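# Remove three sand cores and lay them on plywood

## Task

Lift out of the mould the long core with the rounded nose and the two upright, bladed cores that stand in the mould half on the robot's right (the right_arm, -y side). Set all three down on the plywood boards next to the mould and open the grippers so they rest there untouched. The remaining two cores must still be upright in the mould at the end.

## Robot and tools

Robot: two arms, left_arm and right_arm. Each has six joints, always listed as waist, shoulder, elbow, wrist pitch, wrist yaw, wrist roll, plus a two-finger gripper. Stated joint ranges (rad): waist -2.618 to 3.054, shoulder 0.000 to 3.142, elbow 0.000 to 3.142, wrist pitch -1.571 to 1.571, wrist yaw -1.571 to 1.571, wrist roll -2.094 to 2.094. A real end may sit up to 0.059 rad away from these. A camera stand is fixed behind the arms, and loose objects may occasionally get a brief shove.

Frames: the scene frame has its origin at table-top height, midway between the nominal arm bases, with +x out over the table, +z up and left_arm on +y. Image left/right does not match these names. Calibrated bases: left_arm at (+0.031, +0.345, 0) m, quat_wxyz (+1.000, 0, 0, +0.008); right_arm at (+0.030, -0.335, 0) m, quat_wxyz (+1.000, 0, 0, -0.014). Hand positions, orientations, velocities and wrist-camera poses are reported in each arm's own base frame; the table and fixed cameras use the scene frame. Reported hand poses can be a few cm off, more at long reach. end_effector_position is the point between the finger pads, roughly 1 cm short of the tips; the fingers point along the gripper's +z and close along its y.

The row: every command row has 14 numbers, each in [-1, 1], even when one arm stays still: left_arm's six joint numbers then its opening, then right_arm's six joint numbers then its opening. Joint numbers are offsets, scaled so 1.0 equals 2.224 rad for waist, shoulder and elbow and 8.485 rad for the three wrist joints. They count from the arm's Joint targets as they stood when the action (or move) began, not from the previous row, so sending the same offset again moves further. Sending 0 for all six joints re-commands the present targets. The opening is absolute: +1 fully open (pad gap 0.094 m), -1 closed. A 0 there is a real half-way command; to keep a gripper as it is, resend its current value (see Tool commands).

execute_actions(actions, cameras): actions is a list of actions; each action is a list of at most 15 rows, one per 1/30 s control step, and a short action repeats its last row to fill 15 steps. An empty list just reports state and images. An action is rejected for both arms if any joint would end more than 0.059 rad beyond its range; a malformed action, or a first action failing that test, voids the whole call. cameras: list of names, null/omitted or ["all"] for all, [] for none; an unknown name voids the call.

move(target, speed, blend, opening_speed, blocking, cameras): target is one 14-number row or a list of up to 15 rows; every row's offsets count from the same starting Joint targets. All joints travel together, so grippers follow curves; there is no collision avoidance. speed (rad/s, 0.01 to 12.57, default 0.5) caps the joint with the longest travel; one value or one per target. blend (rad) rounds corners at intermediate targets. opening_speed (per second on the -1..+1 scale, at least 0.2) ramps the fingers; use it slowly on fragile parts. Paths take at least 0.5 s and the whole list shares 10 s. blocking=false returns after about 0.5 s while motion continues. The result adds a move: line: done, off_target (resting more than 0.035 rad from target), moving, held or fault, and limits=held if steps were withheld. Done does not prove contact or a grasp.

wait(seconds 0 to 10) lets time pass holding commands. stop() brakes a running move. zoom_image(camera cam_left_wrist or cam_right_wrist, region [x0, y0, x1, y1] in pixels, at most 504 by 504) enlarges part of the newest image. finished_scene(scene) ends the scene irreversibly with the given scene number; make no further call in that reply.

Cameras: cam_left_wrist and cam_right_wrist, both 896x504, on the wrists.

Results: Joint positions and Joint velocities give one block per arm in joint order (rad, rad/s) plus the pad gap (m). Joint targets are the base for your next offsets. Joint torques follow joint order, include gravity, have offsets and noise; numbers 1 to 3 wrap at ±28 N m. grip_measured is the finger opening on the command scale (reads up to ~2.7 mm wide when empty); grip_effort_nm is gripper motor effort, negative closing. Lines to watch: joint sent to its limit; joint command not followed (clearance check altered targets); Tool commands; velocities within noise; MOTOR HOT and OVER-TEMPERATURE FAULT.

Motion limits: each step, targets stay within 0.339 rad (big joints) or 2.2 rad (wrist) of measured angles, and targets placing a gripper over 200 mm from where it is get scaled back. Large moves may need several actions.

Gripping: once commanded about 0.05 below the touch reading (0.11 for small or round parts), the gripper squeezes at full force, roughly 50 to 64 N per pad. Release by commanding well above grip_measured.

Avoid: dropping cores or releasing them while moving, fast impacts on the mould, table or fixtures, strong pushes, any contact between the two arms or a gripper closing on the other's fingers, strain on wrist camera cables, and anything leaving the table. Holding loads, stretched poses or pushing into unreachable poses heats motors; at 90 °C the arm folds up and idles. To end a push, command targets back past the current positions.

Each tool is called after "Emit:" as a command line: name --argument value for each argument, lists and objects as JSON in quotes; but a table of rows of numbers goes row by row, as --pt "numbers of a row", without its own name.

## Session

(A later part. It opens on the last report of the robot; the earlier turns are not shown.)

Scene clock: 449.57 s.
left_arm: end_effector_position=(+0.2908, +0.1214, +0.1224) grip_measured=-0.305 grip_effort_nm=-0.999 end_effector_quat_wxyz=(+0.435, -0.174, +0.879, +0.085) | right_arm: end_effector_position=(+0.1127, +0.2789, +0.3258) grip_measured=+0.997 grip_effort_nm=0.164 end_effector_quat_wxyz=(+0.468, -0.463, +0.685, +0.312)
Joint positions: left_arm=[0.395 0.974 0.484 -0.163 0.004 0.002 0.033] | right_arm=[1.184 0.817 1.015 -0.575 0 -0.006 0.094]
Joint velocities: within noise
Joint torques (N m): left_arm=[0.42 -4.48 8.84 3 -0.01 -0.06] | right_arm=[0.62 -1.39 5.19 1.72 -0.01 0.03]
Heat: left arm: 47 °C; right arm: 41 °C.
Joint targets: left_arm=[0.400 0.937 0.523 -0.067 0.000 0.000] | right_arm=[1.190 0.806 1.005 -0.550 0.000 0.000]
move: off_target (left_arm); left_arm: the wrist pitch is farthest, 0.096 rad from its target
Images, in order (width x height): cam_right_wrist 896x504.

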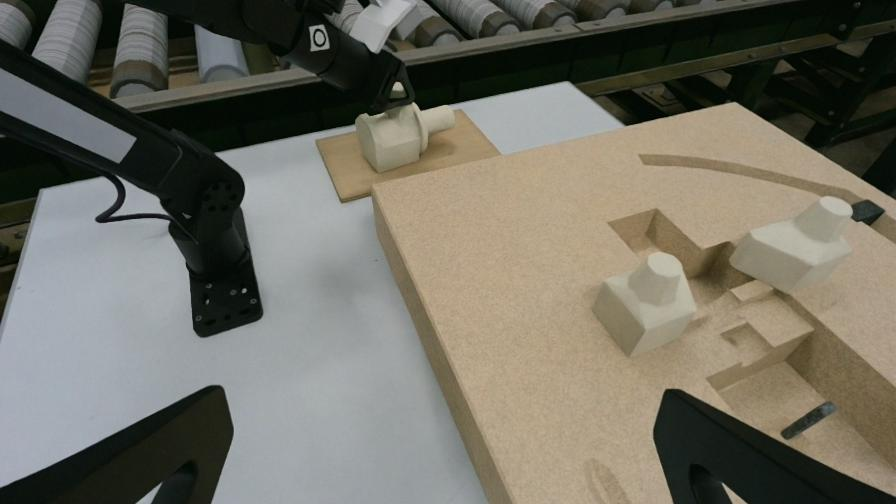

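Emit:
move --target '[0,0,0,0,0,0,0.2,0,0,0,0,0,0,1]' --opening_speed 0.4

Emit:
zoom_image --camera "cam_right_wrist" --region '[330, 0, 570, 180]'

Scene clock: 453.87 s.
left_arm: end_effector_position=(+0.3021, +0.1270, +0.1497) grip_measured=+0.198 grip_effort_nm=0.149 end_effector_quat_wxyz=(+0.480, -0.170, +0.855, +0.096) | right_arm: end_effector_position=(+0.1127, +0.2790, +0.3261) grip_measured=+0.997 grip_effort_nm=0.168 end_effector_quat_wxyz=(+0.468, -0.463, +0.685, +0.312)
Joint positions: left_arm=[0.395 0.954 0.499 -0.092 0 0.001 0.056] | right_arm=[1.184 0.817 1.015 -0.574 0 -0.006 0.094]
Joint velocities: within noise
Joint torques (N m): left_arm=[0.44 -2.81 7.73 2.31 0.02 -0.06] | right_arm=[0.61 -1.35 5.2 1.73 -0.02 0.03]
Heat: left arm: 47 °C; right arm: 42 °C.
Joint targets: left_arm=[0.400 0.937 0.523 -0.067 0.000 0.000] | right_arm=[1.190 0.806 1.005 -0.550 0.000 0.000]
move: done

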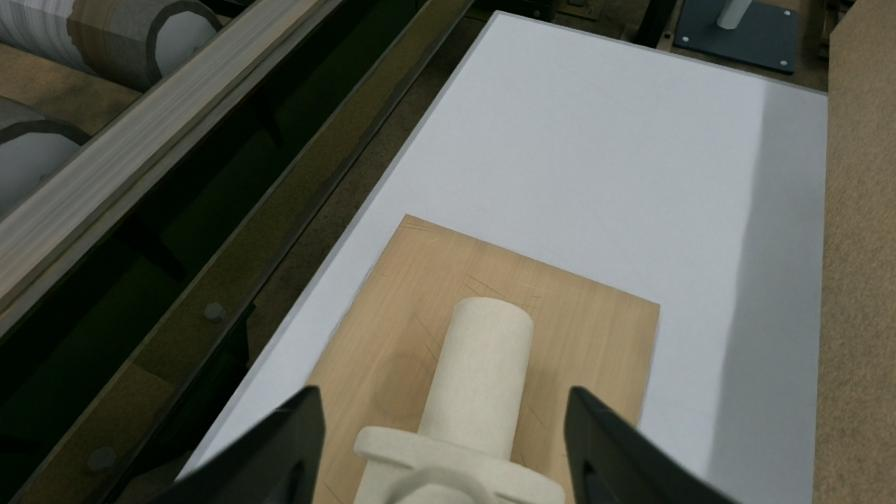

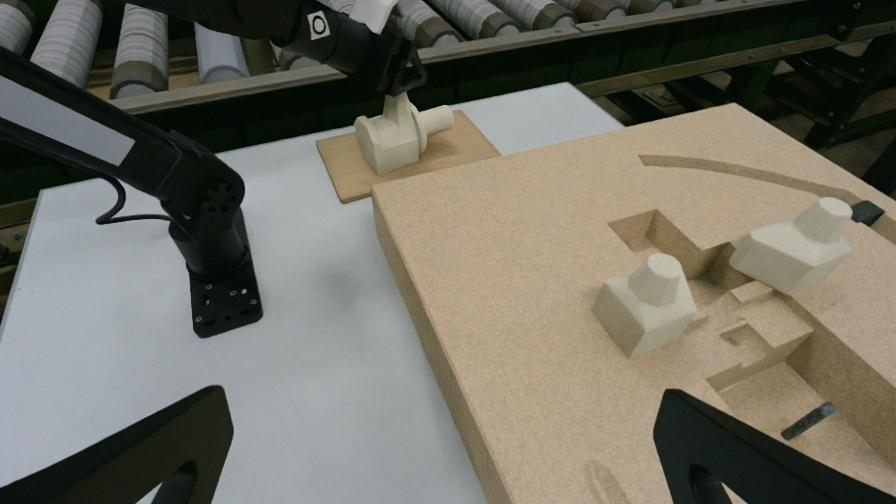

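Scaled by 2.100.

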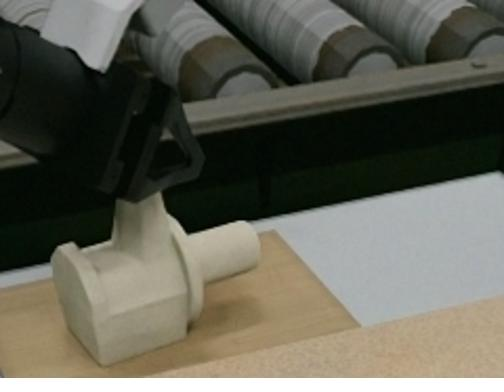

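Emit:
move --target '[0,-0.15,0.0607,-0.0692,0,0,0.4,-0.3732,0.5818,0.6722,-0.1202,0,0,1]' --speed 0.8

Scene clock: 463.93 s.
left_arm: end_effector_position=(+0.2301, +0.0970, +0.1860) grip_measured=+0.398 grip_effort_nm=0.144 end_effector_quat_wxyz=(+0.442, -0.175, +0.876, +0.089) | right_arm: end_effector_position=(+0.4249, +0.1590, +0.2629) grip_measured=+0.997 grip_effort_nm=0.164 end_effector_quat_wxyz=(+0.194, -0.177, +0.964, +0.034)
Joint positions: left_arm=[0.395 0.614 0.631 -0.654 0 0.001 0.066] | right_arm=[0.357 2.094 2.474 -1.555 0.002 -0.006 0.094]
Joint velocities: within noise
Joint torques (N m): left_arm=[0.34 -0.18 7.79 1.97 0.03 -0.09] | right_arm=[0.36 -8.61 6.74 0.61 -0.02 0.03]
Heat: left arm: 46 °C; right arm: 43 °C.
Joint targets: left_arm=[0.400 0.604 0.658 -0.654 0.000 0.000] | right_arm=[0.360 2.100 2.500 -1.570 0.000 0.000]
move: done

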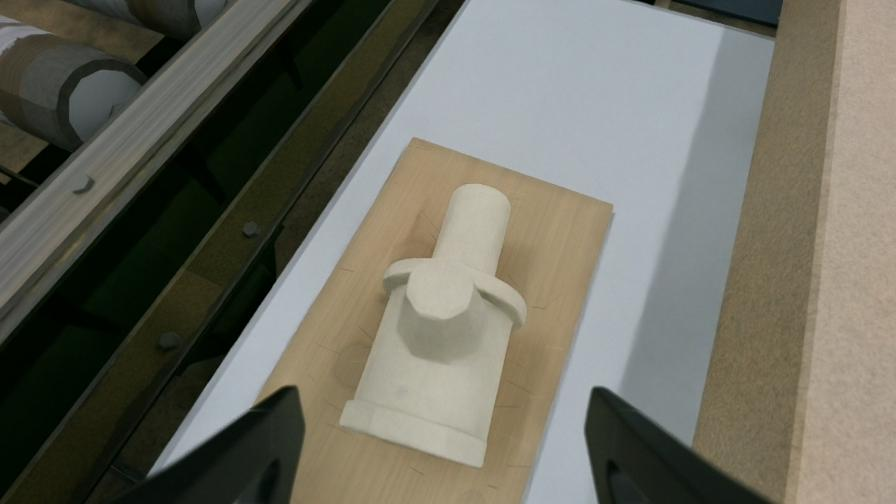

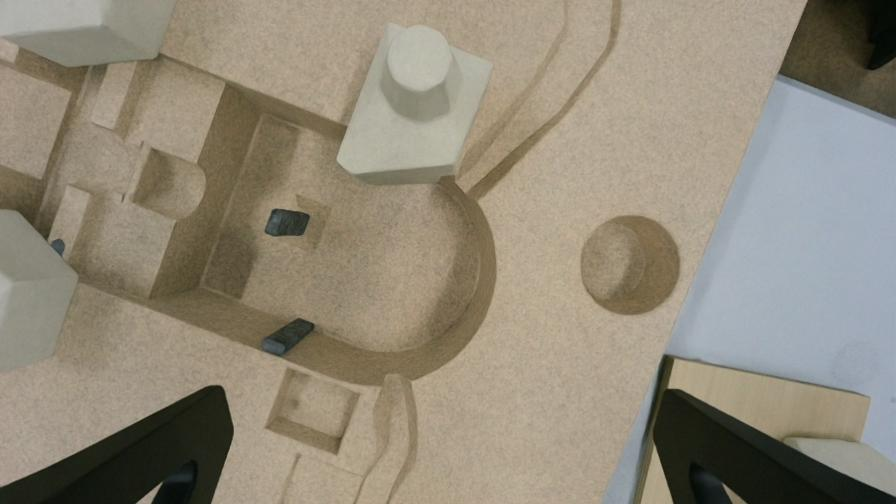

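Emit:
move --target '[0,0,0,0,0,0,0.4,0.009,-0.2307,-0.6479,0.2015,0,0,0.4]' --speed 0.8 --cameras '["cam_right_wrist"]'

Scene clock: 493.77 s.
left_arm: end_effector_position=(+0.2300, +0.0969, +0.1859) grip_measured=+0.398 grip_effort_nm=0.144 end_effector_quat_wxyz=(+0.441, -0.175, +0.876, +0.089) | right_arm: end_effector_position=(+0.4644, +0.1827, +0.1963) grip_measured=+0.403 grip_effort_nm=-0.129 end_effector_quat_wxyz=(+0.524, -0.159, +0.831, +0.097)
Joint positions: left_arm=[0.395 0.614 0.631 -0.655 0 0.001 0.066] | right_arm=[0.373 1.62 1.067 0.106 0.002 -0.006 0.066]
Joint velocities: within noise
Joint torques (N m): left_arm=[0.46 -0.14 7.83 1.96 0.03 -0.08] | right_arm=[0.61 -9.59 5.67 1.81 -0.02 0.03]
Heat: left arm: 43 °C; right arm: 41 °C.
Joint targets: left_arm=[0.400 0.604 0.658 -0.654 0.000 0.000] | right_arm=[0.380 1.587 1.059 0.139 0.000 0.000]
move: done
Images, in order (width x height): cam_right_wrist 896x504.

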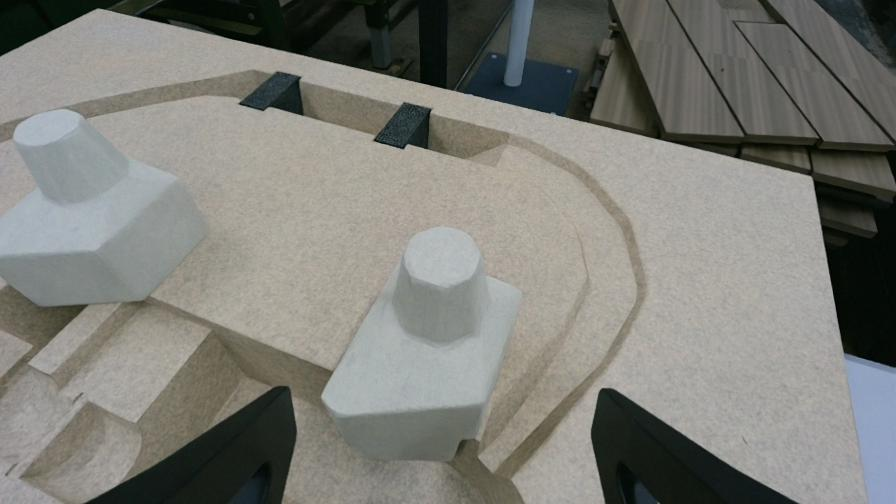

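Emit:
move --target '[0,0,0,0,0,0,0.4,0,0.1353,0.0922,0.011,0,0,0.4]' --speed 0.3 --cameras '["cam_right_wrist"]'

Scene clock: 501.20 s.
left_arm: end_effector_position=(+0.2300, +0.0969, +0.1859) grip_measured=+0.398 grip_effort_nm=0.139 end_effector_quat_wxyz=(+0.441, -0.175, +0.876, +0.089) | right_arm: end_effector_position=(+0.5184, +0.2038, +0.1623) grip_measured=+0.403 grip_effort_nm=-0.120 end_effector_quat_wxyz=(+0.524, -0.159, +0.831, +0.097)
Joint positions: left_arm=[0.395 0.614 0.631 -0.655 0 0.001 0.066] | right_arm=[0.373 1.876 1.23 0.199 0.002 -0.006 0.066]
Joint velocities: within noise
Joint torques (N m): left_arm=[0.46 -0.13 7.71 1.97 0.05 -0.08] | right_arm=[0.61 -7.91 8.81 1.79 -0.02 0.02]
Heat: left arm: 43 °C; right arm: 43 °C.
Joint targets: left_arm=[0.400 0.604 0.658 -0.654 0.000 0.000] | right_arm=[0.380 1.887 1.264 0.233 0.000 0.000]
move: done
Images, in order (width x height): cam_right_wrist 896x504.

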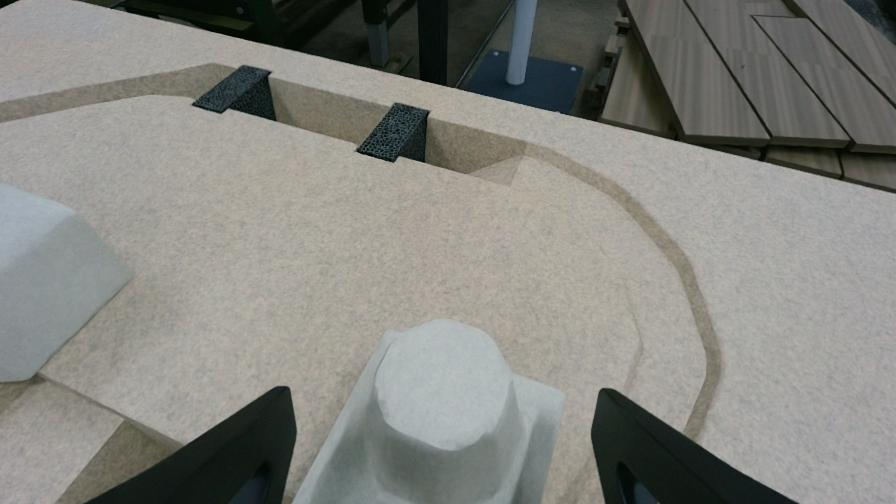

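Emit:
move --pt "0 0 0 0 0 0 0.4 0 0.0225 0.0207 0.0007 0 0 0.4" --pt "0 0 0 0 0 0 0.4 0 0.0225 0.0207 0.0007 0 0 -0.5" --speed 0.2 --opening_speed 0.8 --cameras '["cam_right_wrist"]'

Scene clock: 508.03 s.
left_arm: end_effector_position=(+0.2300, +0.0969, +0.1859) grip_measured=+0.398 grip_effort_nm=0.144 end_effector_quat_wxyz=(+0.441, -0.175, +0.876, +0.089) | right_arm: end_effector_position=(+0.5299, +0.2085, +0.1596) grip_measured=-0.278 grip_effort_nm=-1.009 end_effector_quat_wxyz=(+0.526, -0.159, +0.830, +0.097)
Joint positions: left_arm=[0.395 0.614 0.631 -0.655 0 0.001 0.066] | right_arm=[0.374 1.923 1.277 0.205 0.002 -0.006 0.034]
Joint velocities: within noise
Joint torques (N m): left_arm=[0.44 -0.09 7.77 1.98 0.03 -0.07] | right_arm=[0.57 -8.08 8.76 1.79 -0.02 0.03]
Heat: left arm: 43 °C; right arm: 44 °C.
Joint targets: left_arm=[0.400 0.604 0.658 -0.654 0.000 0.000] | right_arm=[0.380 1.937 1.310 0.239 0.000 0.000]
move: done
Images, in order (width x height): cam_right_wrist 896x504.

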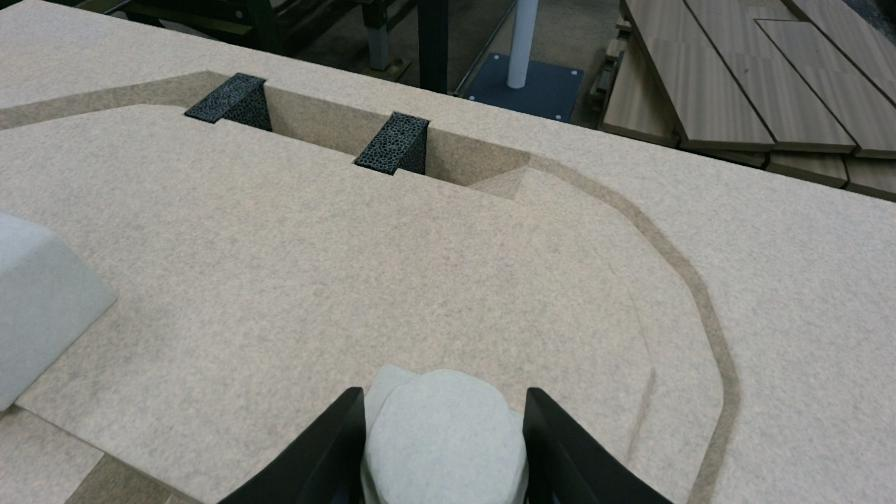

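Emit:
move --pt "0 0 0 0 0 0 0.4 0 -0.027 0.045 -0.0118 0 0 -0.5" --pt "0 0 0 0 0 0 0.4 0 -0.045 0.0944 -0.0259 0 0 -0.5" --pt "0 0 0 0 0 0 0.4 0 -0.331 -0.0495 -0.0706 0 0 -0.5" --speed '[0.15,0.2,0.6]' --blend '[0.03,0.05,0]' --cameras '["cam_right_wrist"]'

Scene clock: 517.67 s.
left_arm: end_effector_position=(+0.2300, +0.0969, +0.1859) grip_measured=+0.398 grip_effort_nm=0.139 end_effector_quat_wxyz=(+0.441, -0.175, +0.876, +0.089) | right_arm: end_effector_position=(+0.3749, +0.1478, +0.3080) grip_measured=-0.278 grip_effort_nm=-1.004 end_effector_quat_wxyz=(+0.519, -0.160, +0.834, +0.096)
Joint positions: left_arm=[0.395 0.614 0.631 -0.655 0 0.001 0.066] | right_arm=[0.374 1.228 1.193 -0.424 0.002 -0.006 0.034]
Joint velocities: within noise
Joint torques (N m): left_arm=[0.34 -0.17 7.72 1.99 0.04 -0.1] | right_arm=[0.58 -5.89 6.86 2.06 -0.02 0.03]
Heat: left arm: 43 °C; right arm: 45 °C.
Joint targets: left_arm=[0.400 0.604 0.658 -0.654 0.000 0.000] | right_arm=[0.380 1.201 1.200 -0.360 0.000 0.000]
move: off_target (right_arm); right_arm: the wrist pitch is farthest, 0.064 rad from its target
Images, in order (width x height): cam_right_wrist 896x504.

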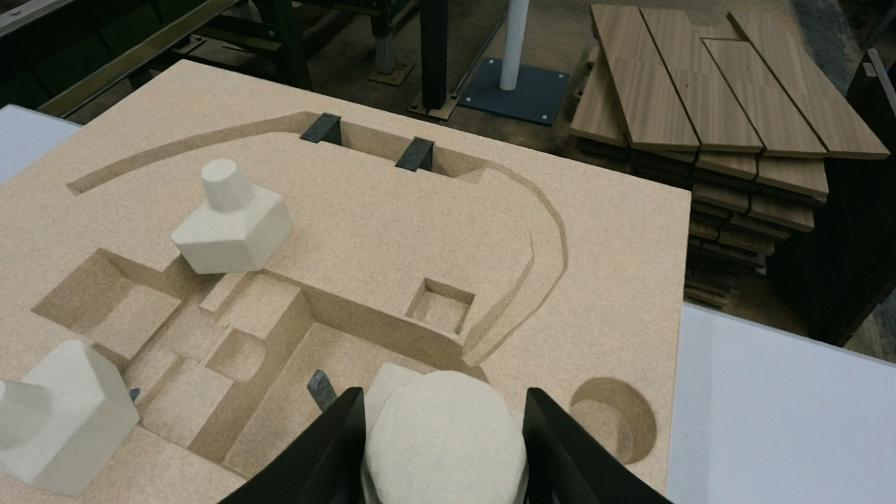

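Emit:
move --pt "0 0 0 0 0 0 0.4 -0.2833 0.0764 0.1124 -0.0707 -0.033 0.0519 -0.5" --pt "0 0 0 0 0 0 0.4 -0.567 0.2064 0.1192 -0.1072 -0.0662 0.1032 -0.5" --speed 0.7 --blend 0.1 --cameras '["cam_right_wrist"]'

Scene clock: 527.60 s.
left_arm: end_effector_position=(+0.2300, +0.0969, +0.1859) grip_measured=+0.398 grip_effort_nm=0.149 end_effector_quat_wxyz=(+0.441, -0.175, +0.876, +0.089) | right_arm: end_effector_position=(+0.2689, -0.1865, +0.1549) grip_measured=-0.279 grip_effort_nm=-1.004 end_effector_quat_wxyz=(+0.041, +0.734, +0.628, +0.253)
Joint positions: left_arm=[0.395 0.614 0.631 -0.655 0 0.001 0.066] | right_arm=[-0.884 1.664 1.424 -1.251 -0.513 0.863 0.034]
Joint velocities: within noise
Joint torques (N m): left_arm=[0.53 -0.17 7.73 1.99 0.03 -0.07] | right_arm=[0.25 -6.56 8.59 0.06 -0.71 0.1]
Heat: left arm: 42 °C; right arm: 45 °C.
Joint targets: left_arm=[0.400 0.604 0.658 -0.654 0.000 0.000] | right_arm=[-0.881 1.661 1.465 -1.270 -0.561 0.876]
move: off_target (right_arm); right_arm: the wrist yaw is farthest, 0.048 rad from its target
Images, in order (width x height): cam_right_wrist 896x504.

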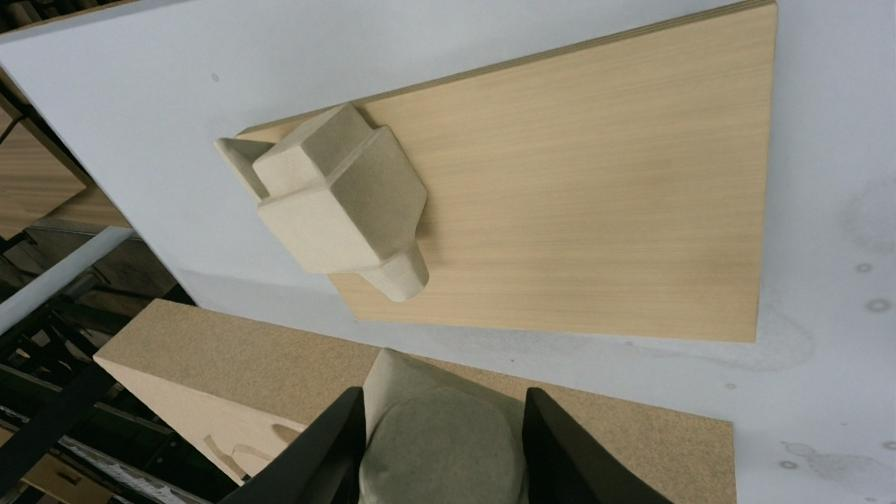

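Emit:
move --target '[-0.7082,0.0908,0.156,0.0124,0,0,0.4,0,0.0225,-0.0823,0.018,-0.0058,0.0015,-0.5]' --speed 0.8

Emit:
zoom_image --camera "cam_left_wrist" --region '[380, 30, 620, 220]'

Scene clock: 535.73 s.
left_arm: end_effector_position=(+0.1182, -0.2749, +0.3152) grip_measured=+0.398 grip_effort_nm=0.139 end_effector_quat_wxyz=(+0.465, +0.459, +0.693, -0.307) | right_arm: end_effector_position=(+0.2703, -0.1769, +0.1106) grip_measured=-0.279 grip_effort_nm=-1.004 end_effector_quat_wxyz=(+0.010, +0.739, +0.614, +0.276)
Joint positions: left_arm=[-1.167 0.803 0.979 -0.566 0.001 0.002 0.066] | right_arm=[-0.884 1.708 1.282 -1.125 -0.56 0.877 0.034]
Joint velocities: within noise
Joint torques (N m): left_arm=[-0.54 -0.18 7.58 2.34 0 -0.09] | right_arm=[0.25 -6.3 5.11 0.18 -0.75 0.1]
Heat: left arm: 43 °C; right arm: 42 °C.
Joint targets: left_arm=[-1.175 0.806 1.005 -0.549 0.000 0.000] | right_arm=[-0.881 1.710 1.282 -1.117 -0.611 0.888]
move: off_target (right_arm); right_arm: the wrist yaw is farthest, 0.051 rad from its target

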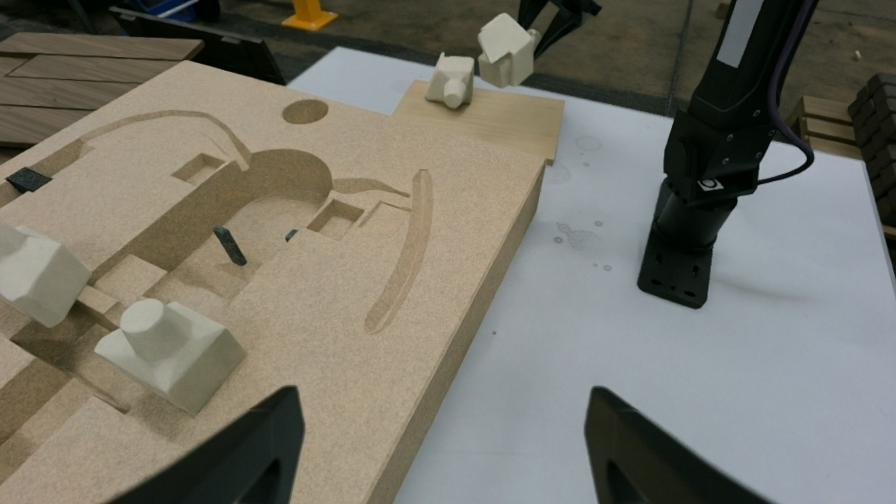

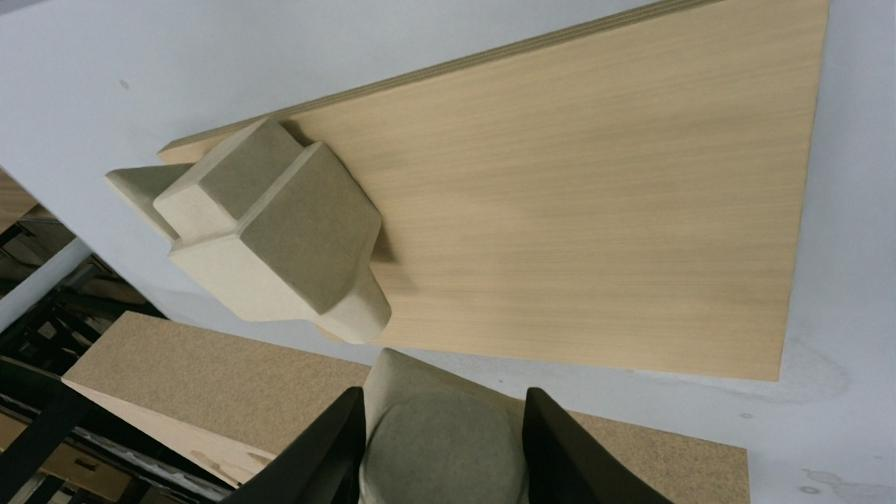

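Scaled by 2.100.

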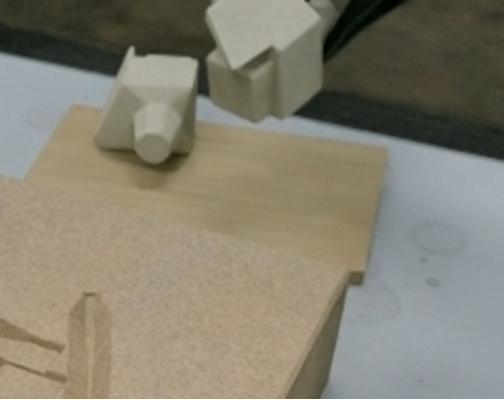

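Emit:
move --target '[0,0,0,0,0,0,0.4,0,0.0211,-0.05,0.0186,0,0,-0.5]' --speed 0.2

Emit:
zoom_image --camera "cam_left_wrist" --region '[380, 30, 620, 220]'

Scene clock: 542.50 s.
left_arm: end_effector_position=(+0.1182, -0.2749, +0.3152) grip_measured=+0.398 grip_effort_nm=0.139 end_effector_quat_wxyz=(+0.465, +0.459, +0.693, -0.307) | right_arm: end_effector_position=(+0.2714, -0.1778, +0.0699) grip_measured=-0.279 grip_effort_nm=-1.004 end_effector_quat_wxyz=(+0.009, +0.739, +0.614, +0.277)
Joint positions: left_arm=[-1.167 0.803 0.979 -0.566 0.001 0.002 0.066] | right_arm=[-0.884 1.756 1.171 -0.968 -0.561 0.877 0.034]
Joint velocities: within noise
Joint torques (N m): left_arm=[-0.49 -0.2 7.69 2.36 0.01 -0.08] | right_arm=[0.25 -6.58 4.98 0.22 -0.74 0.09]
Heat: left arm: 43 °C; right arm: 41 °C.
Joint targets: left_arm=[-1.175 0.806 1.005 -0.549 0.000 0.000] | right_arm=[-0.881 1.758 1.171 -0.959 -0.611 0.888]
move: off_target (right_arm); right_arm: the wrist yaw is farthest, 0.050 rad from its target

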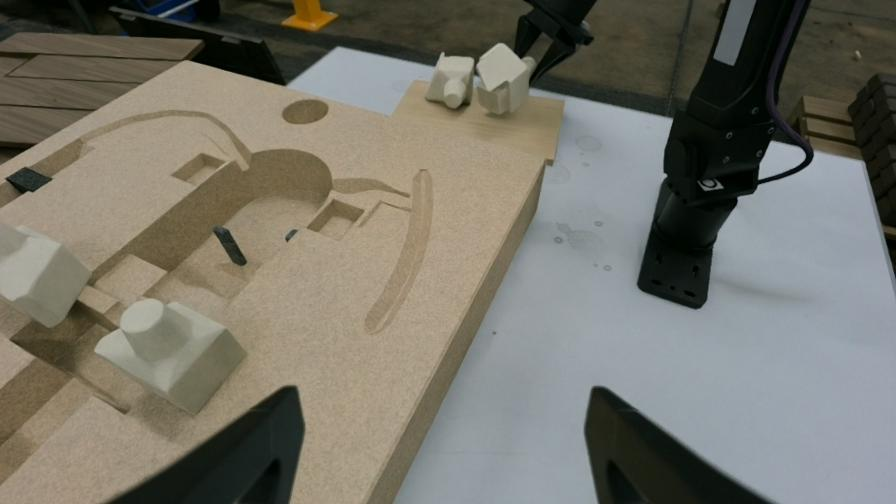

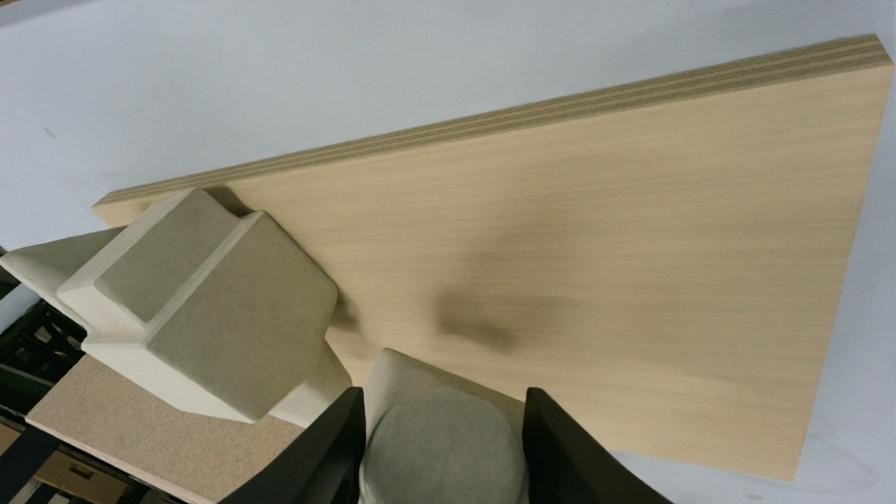

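Scaled by 2.100.

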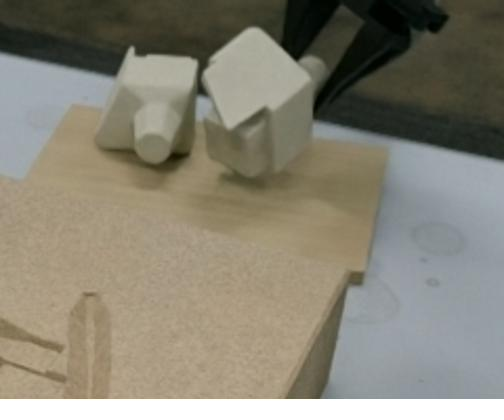

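Emit:
move --target '[0,0,0,0,0,0,0.4,0,0.0053,-0.0125,0.0047,0,0,-0.5]' --speed 0.08 --cameras '["cam_left_wrist"]'

Emit:
zoom_image --camera "cam_left_wrist" --region '[420, 30, 580, 150]'

Scene clock: 547.33 s.
left_arm: end_effector_position=(+0.1182, -0.2749, +0.3152) grip_measured=+0.398 grip_effort_nm=0.134 end_effector_quat_wxyz=(+0.465, +0.459, +0.693, -0.307) | right_arm: end_effector_position=(+0.2714, -0.1778, +0.0608) grip_measured=-0.279 grip_effort_nm=-1.004 end_effector_quat_wxyz=(+0.011, +0.739, +0.614, +0.277)
Joint positions: left_arm=[-1.167 0.803 0.979 -0.566 0.001 0.002 0.066] | right_arm=[-0.884 1.766 1.144 -0.928 -0.561 0.877 0.034]
Joint velocities: within noise
Joint torques (N m): left_arm=[-0.49 -0.13 7.72 2.34 0.01 -0.06] | right_arm=[0.27 -6.46 4.82 0.25 -0.74 0.09]
Heat: left arm: 43 °C; right arm: 40 °C.
Joint targets: left_arm=[-1.175 0.806 1.005 -0.549 0.000 0.000] | right_arm=[-0.881 1.769 1.143 -0.919 -0.611 0.888]
move: off_target (right_arm); right_arm: the wrist yaw is farthest, 0.050 rad from its target
Images, in order (width x height): cam_left_wrist 896x504.

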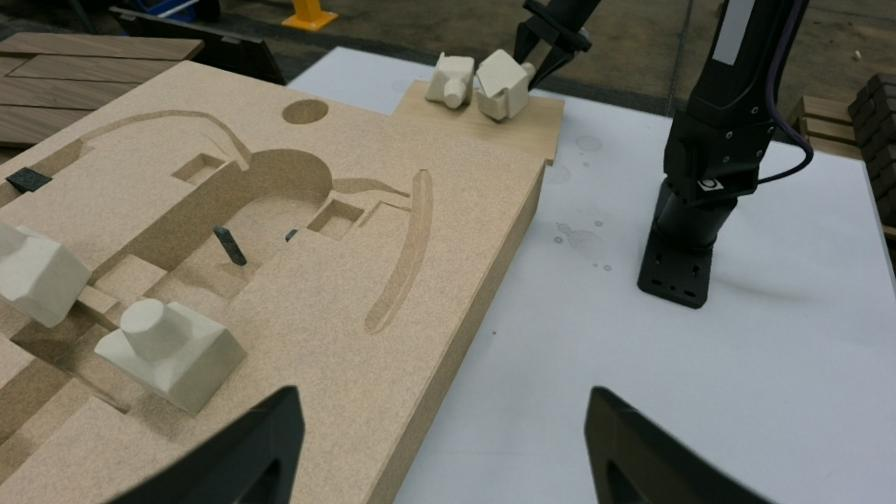

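Scaled by 3.150.

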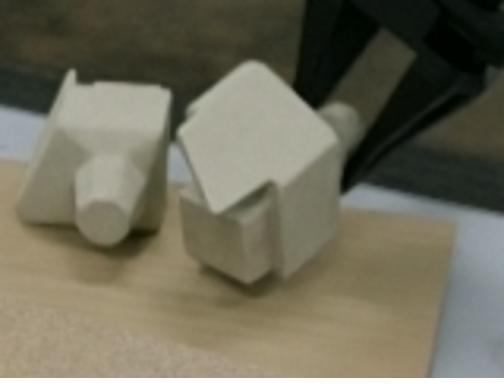

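Emit:
move --target '[0,0,0,0,0,0,0.4,0,0.0053,-0.0125,0.0047,0,0,-0.5]' --speed 0.08 --cameras '["cam_left_wrist"]'

Emit:
zoom_image --camera "cam_left_wrist" --region '[420, 30, 580, 150]'

Scene clock: 551.83 s.
left_arm: end_effector_position=(+0.1182, -0.2749, +0.3152) grip_measured=+0.398 grip_effort_nm=0.139 end_effector_quat_wxyz=(+0.465, +0.459, +0.693, -0.307) | right_arm: end_effector_position=(+0.2710, -0.1772, +0.0512) grip_measured=-0.279 grip_effort_nm=-1.009 end_effector_quat_wxyz=(+0.011, +0.739, +0.614, +0.277)
Joint positions: left_arm=[-1.167 0.803 0.979 -0.566 0.001 0.002 0.066] | right_arm=[-0.884 1.777 1.116 -0.889 -0.562 0.877 0.034]
Joint velocities: within noise
Joint torques (N m): left_arm=[-0.51 -0.2 7.62 2.33 0.03 -0.09] | right_arm=[0.25 -6.45 4.74 0.19 -0.74 0.09]
Heat: left arm: 44 °C; right arm: 40 °C.
Joint targets: left_arm=[-1.175 0.806 1.005 -0.549 0.000 0.000] | right_arm=[-0.881 1.781 1.115 -0.879 -0.611 0.888]
move: off_target (right_arm); right_arm: the wrist yaw is farthest, 0.049 rad from its target
Images, in order (width x height): cam_left_wrist 896x504.

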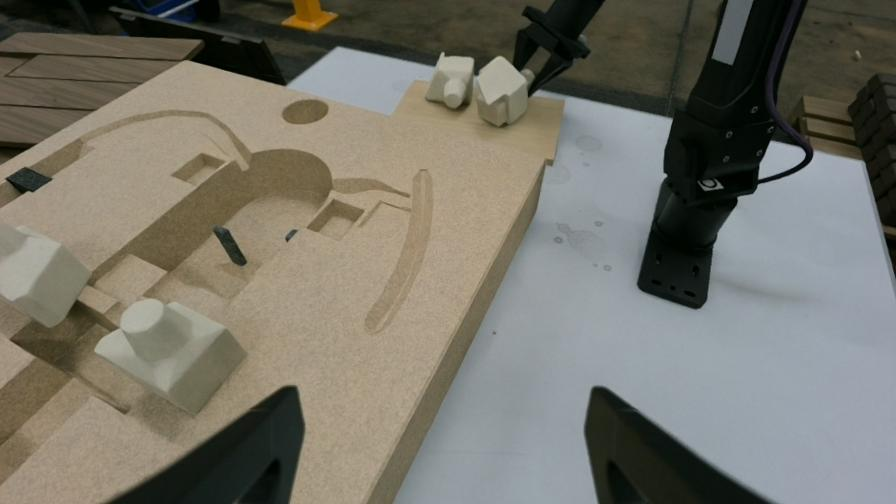

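Scaled by 3.150.

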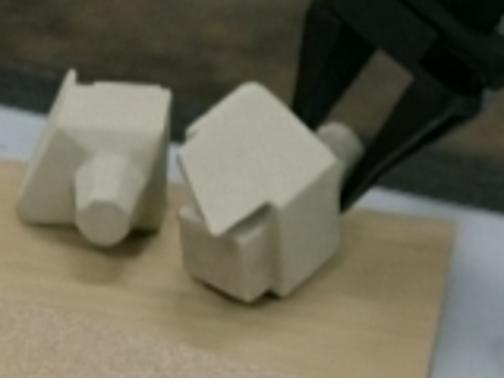

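Emit:
move --target '[0,0,0,0,0,0,0.4,0,0.0032,-0.0075,0.0028,0,0,-0.5]' --speed 0.06 --cameras '["cam_left_wrist"]'

Emit:
zoom_image --camera "cam_left_wrist" --region '[420, 30, 580, 150]'

Scene clock: 555.30 s.
left_arm: end_effector_position=(+0.1182, -0.2749, +0.3152) grip_measured=+0.398 grip_effort_nm=0.144 end_effector_quat_wxyz=(+0.465, +0.459, +0.693, -0.307) | right_arm: end_effector_position=(+0.2706, -0.1764, +0.0460) grip_measured=-0.279 grip_effort_nm=-1.009 end_effector_quat_wxyz=(+0.011, +0.739, +0.614, +0.278)
Joint positions: left_arm=[-1.167 0.803 0.979 -0.566 0.001 0.002 0.066] | right_arm=[-0.884 1.783 1.101 -0.868 -0.563 0.878 0.034]
Joint velocities: within noise
Joint torques (N m): left_arm=[-0.55 -0.23 7.57 2.33 0.02 -0.1] | right_arm=[0.24 -6.42 4.6 0.25 -0.72 0.08]
Heat: left arm: 44 °C; right arm: 40 °C.
Joint targets: left_arm=[-1.175 0.806 1.005 -0.549 0.000 0.000] | right_arm=[-0.881 1.788 1.099 -0.856 -0.611 0.889]
move: off_target (right_arm); right_arm: the wrist yaw is farthest, 0.048 rad from its target
Images, in order (width x height): cam_left_wrist 896x504.

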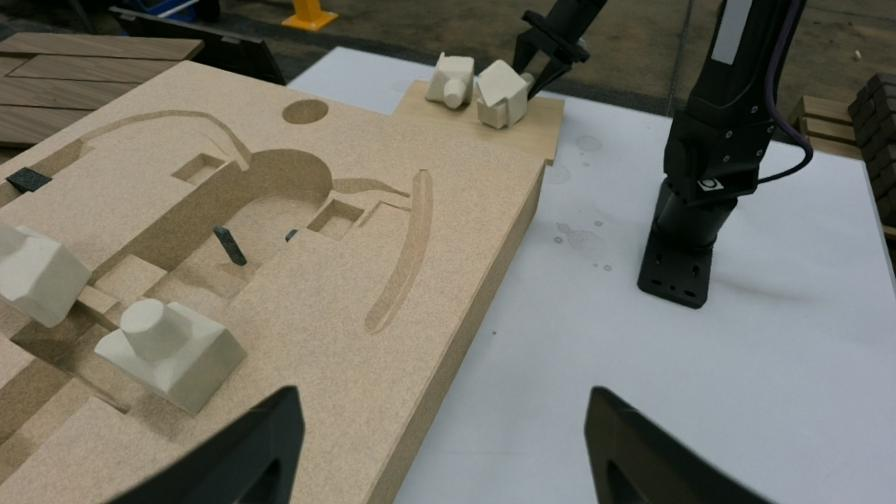

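Scaled by 3.150.

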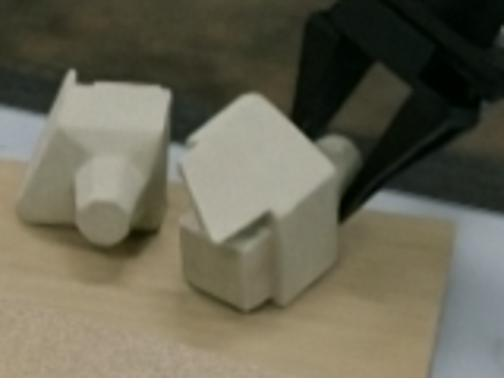

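Emit:
move --target '[0,0,0,0,0,0,0.4,0,0.0032,-0.0075,0.0028,0,0,-0.5]' --speed 0.06 --cameras '["cam_left_wrist"]'

Emit:
zoom_image --camera "cam_left_wrist" --region '[420, 30, 580, 150]'

Scene clock: 558.30 s.
left_arm: end_effector_position=(+0.1182, -0.2749, +0.3152) grip_measured=+0.398 grip_effort_nm=0.144 end_effector_quat_wxyz=(+0.465, +0.459, +0.693, -0.307) | right_arm: end_effector_position=(+0.2722, -0.1759, +0.0428) grip_measured=-0.279 grip_effort_nm=-1.004 end_effector_quat_wxyz=(+0.014, +0.737, +0.613, +0.283)
Joint positions: left_arm=[-1.167 0.803 0.979 -0.566 0.001 0.002 0.066] | right_arm=[-0.884 1.787 1.087 -0.843 -0.573 0.878 0.034]
Joint velocities: within noise
Joint torques (N m): left_arm=[-0.53 -0.12 7.64 2.33 0.03 -0.07] | right_arm=[0.25 -6.16 4.37 0.26 -0.63 0.08]
Heat: left arm: 44 °C; right arm: 39 °C.
Joint targets: left_arm=[-1.175 0.806 1.005 -0.549 0.000 0.000] | right_arm=[-0.881 1.795 1.082 -0.832 -0.611 0.888]
move: off_target (right_arm); right_arm: the wrist yaw is farthest, 0.038 rad from its target
Images, in order (width x height): cam_left_wrist 896x504.

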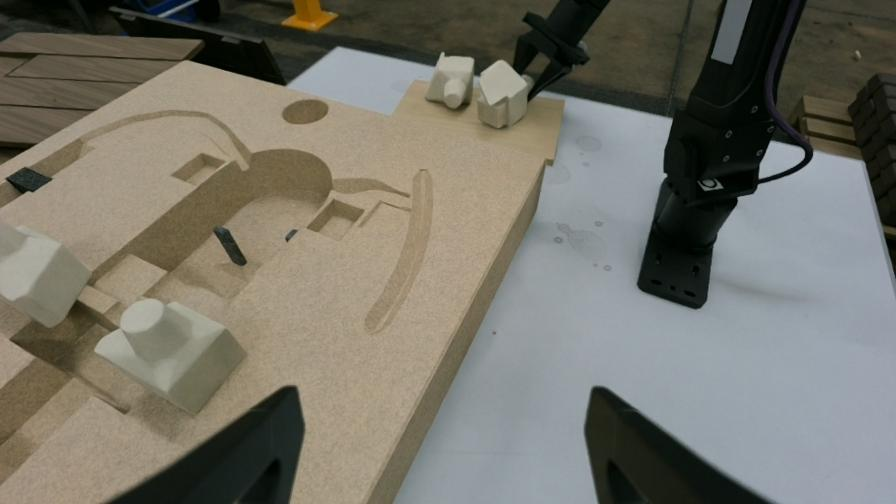

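Scaled by 3.150.

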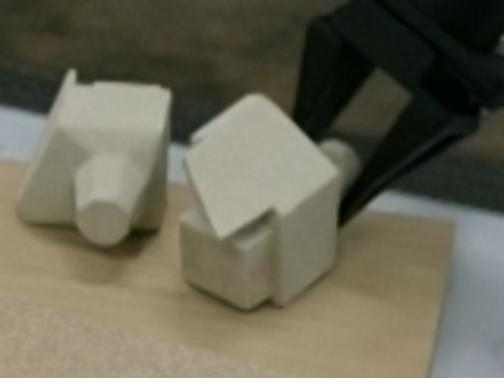

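Emit:
move --target '[0,0,0,0,0,0,0.4,0,0,0,0,0,0,0.1]' --opening_speed 0.3

Emit:
zoom_image --camera "cam_left_wrist" --region '[420, 30, 580, 150]'

Scene clock: 563.67 s.
left_arm: end_effector_position=(+0.1182, -0.2749, +0.3152) grip_measured=+0.398 grip_effort_nm=0.134 end_effector_quat_wxyz=(+0.465, +0.459, +0.693, -0.307) | right_arm: end_effector_position=(+0.2751, -0.1751, +0.0447) grip_measured=+0.097 grip_effort_nm=0.178 end_effector_quat_wxyz=(+0.017, +0.735, +0.612, +0.292)
Joint positions: left_arm=[-1.167 0.803 0.979 -0.566 0.001 0.002 0.066] | right_arm=[-0.884 1.787 1.087 -0.837 -0.592 0.88 0.052]
Joint velocities: within noise
Joint torques (N m): left_arm=[-0.51 -0.09 7.62 2.34 0.01 -0.08] | right_arm=[0.24 -6.16 4.36 0.21 -0.46 0.06]
Heat: left arm: 44 °C; right arm: 39 °C.
Joint targets: left_arm=[-1.175 0.806 1.005 -0.549 0.000 0.000] | right_arm=[-0.881 1.795 1.082 -0.832 -0.611 0.888]
move: done

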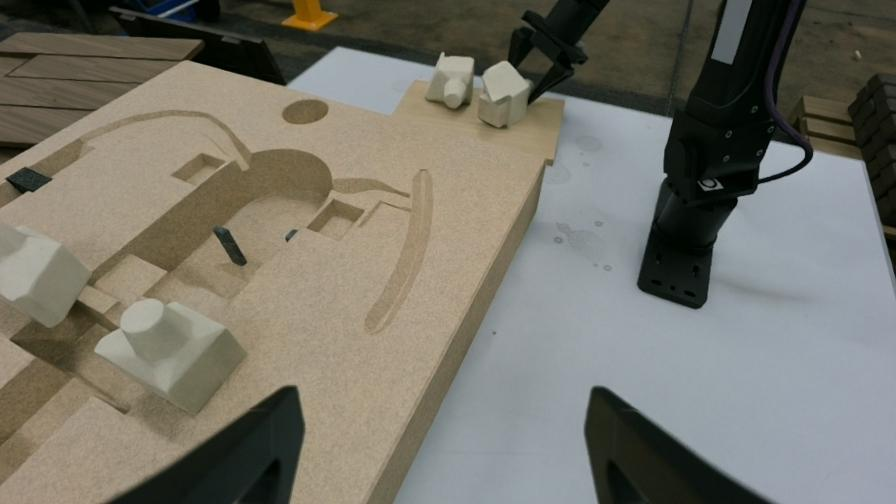

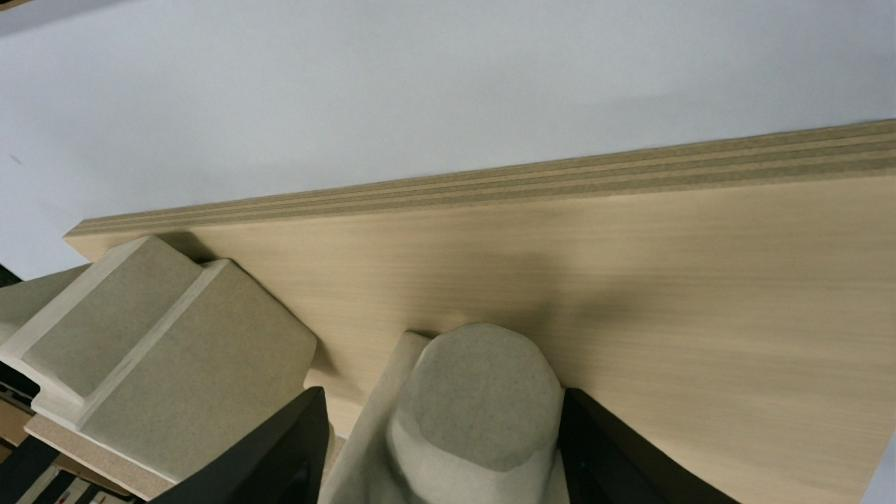

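Scaled by 3.150.

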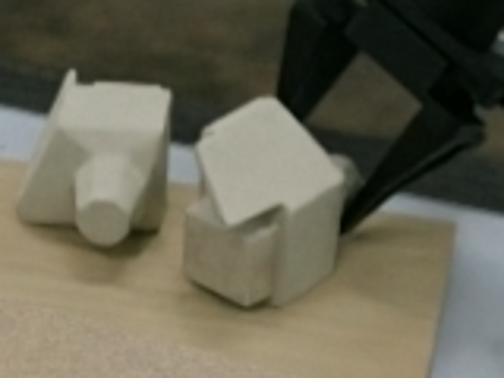

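Emit:
move --pt "0 0 0 0 0 0 0.4 -0.063 -0.035 0.099 -0.0348 0 0 0.25" --pt "0 0 0 0 0 0 0.4 0.1 -0.12 0.35 -0.087 0.072 -0.1047 0.25" --speed '[0.3,0.8]' --blend '[0.05,0]' --opening_speed 0.5

Scene clock: 573.10 s.
left_arm: end_effector_position=(+0.1182, -0.2749, +0.3152) grip_measured=+0.398 grip_effort_nm=0.139 end_effector_quat_wxyz=(+0.465, +0.459, +0.693, -0.307) | right_arm: end_effector_position=(+0.2424, -0.1868, +0.2741) grip_measured=+0.247 grip_effort_nm=0.173 end_effector_quat_wxyz=(+0.150, +0.325, +0.932, -0.048)
Joint positions: left_arm=[-1.167 0.803 0.979 -0.566 0.001 0.002 0.066] | right_arm=[-0.664 1.54 1.841 -1.555 -0.006 0.008 0.059]
Joint velocities: within noise
Joint torques (N m): left_arm=[-0.58 -0.18 7.58 2.34 0.01 -0.09] | right_arm=[0.46 -5.75 6.37 0.46 0.04 -0.12]
Heat: left arm: 44 °C; right arm: 39 °C.
Joint targets: left_arm=[-1.175 0.806 1.005 -0.549 0.000 0.000] | right_arm=[-0.658 1.528 1.861 -1.570 0.000 0.000]
move: done

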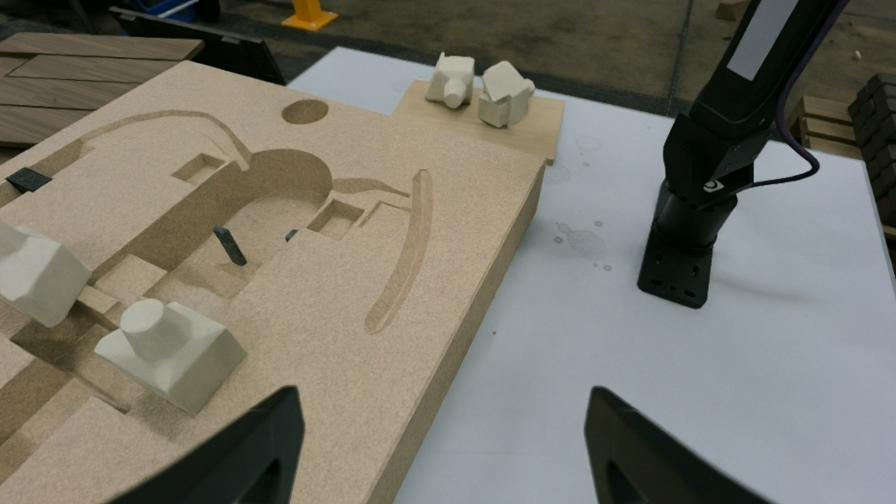

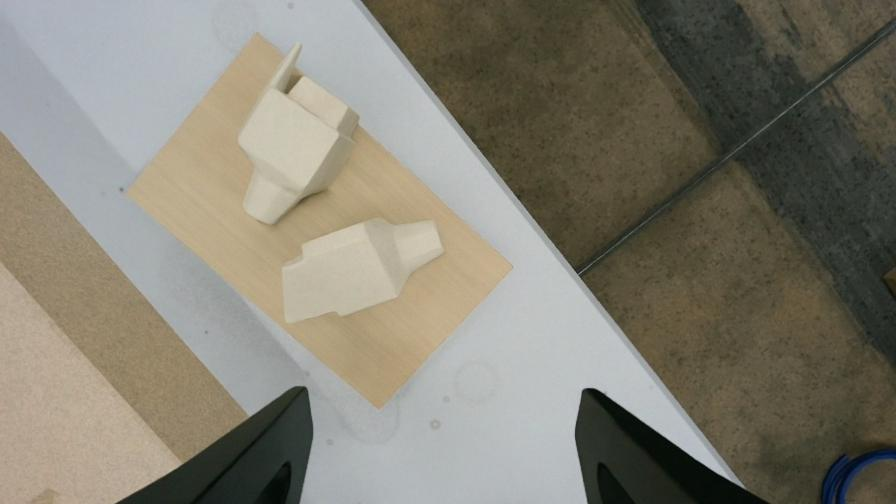

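Emit:
finished_scene --scene 1

The scene is finished: the task was done.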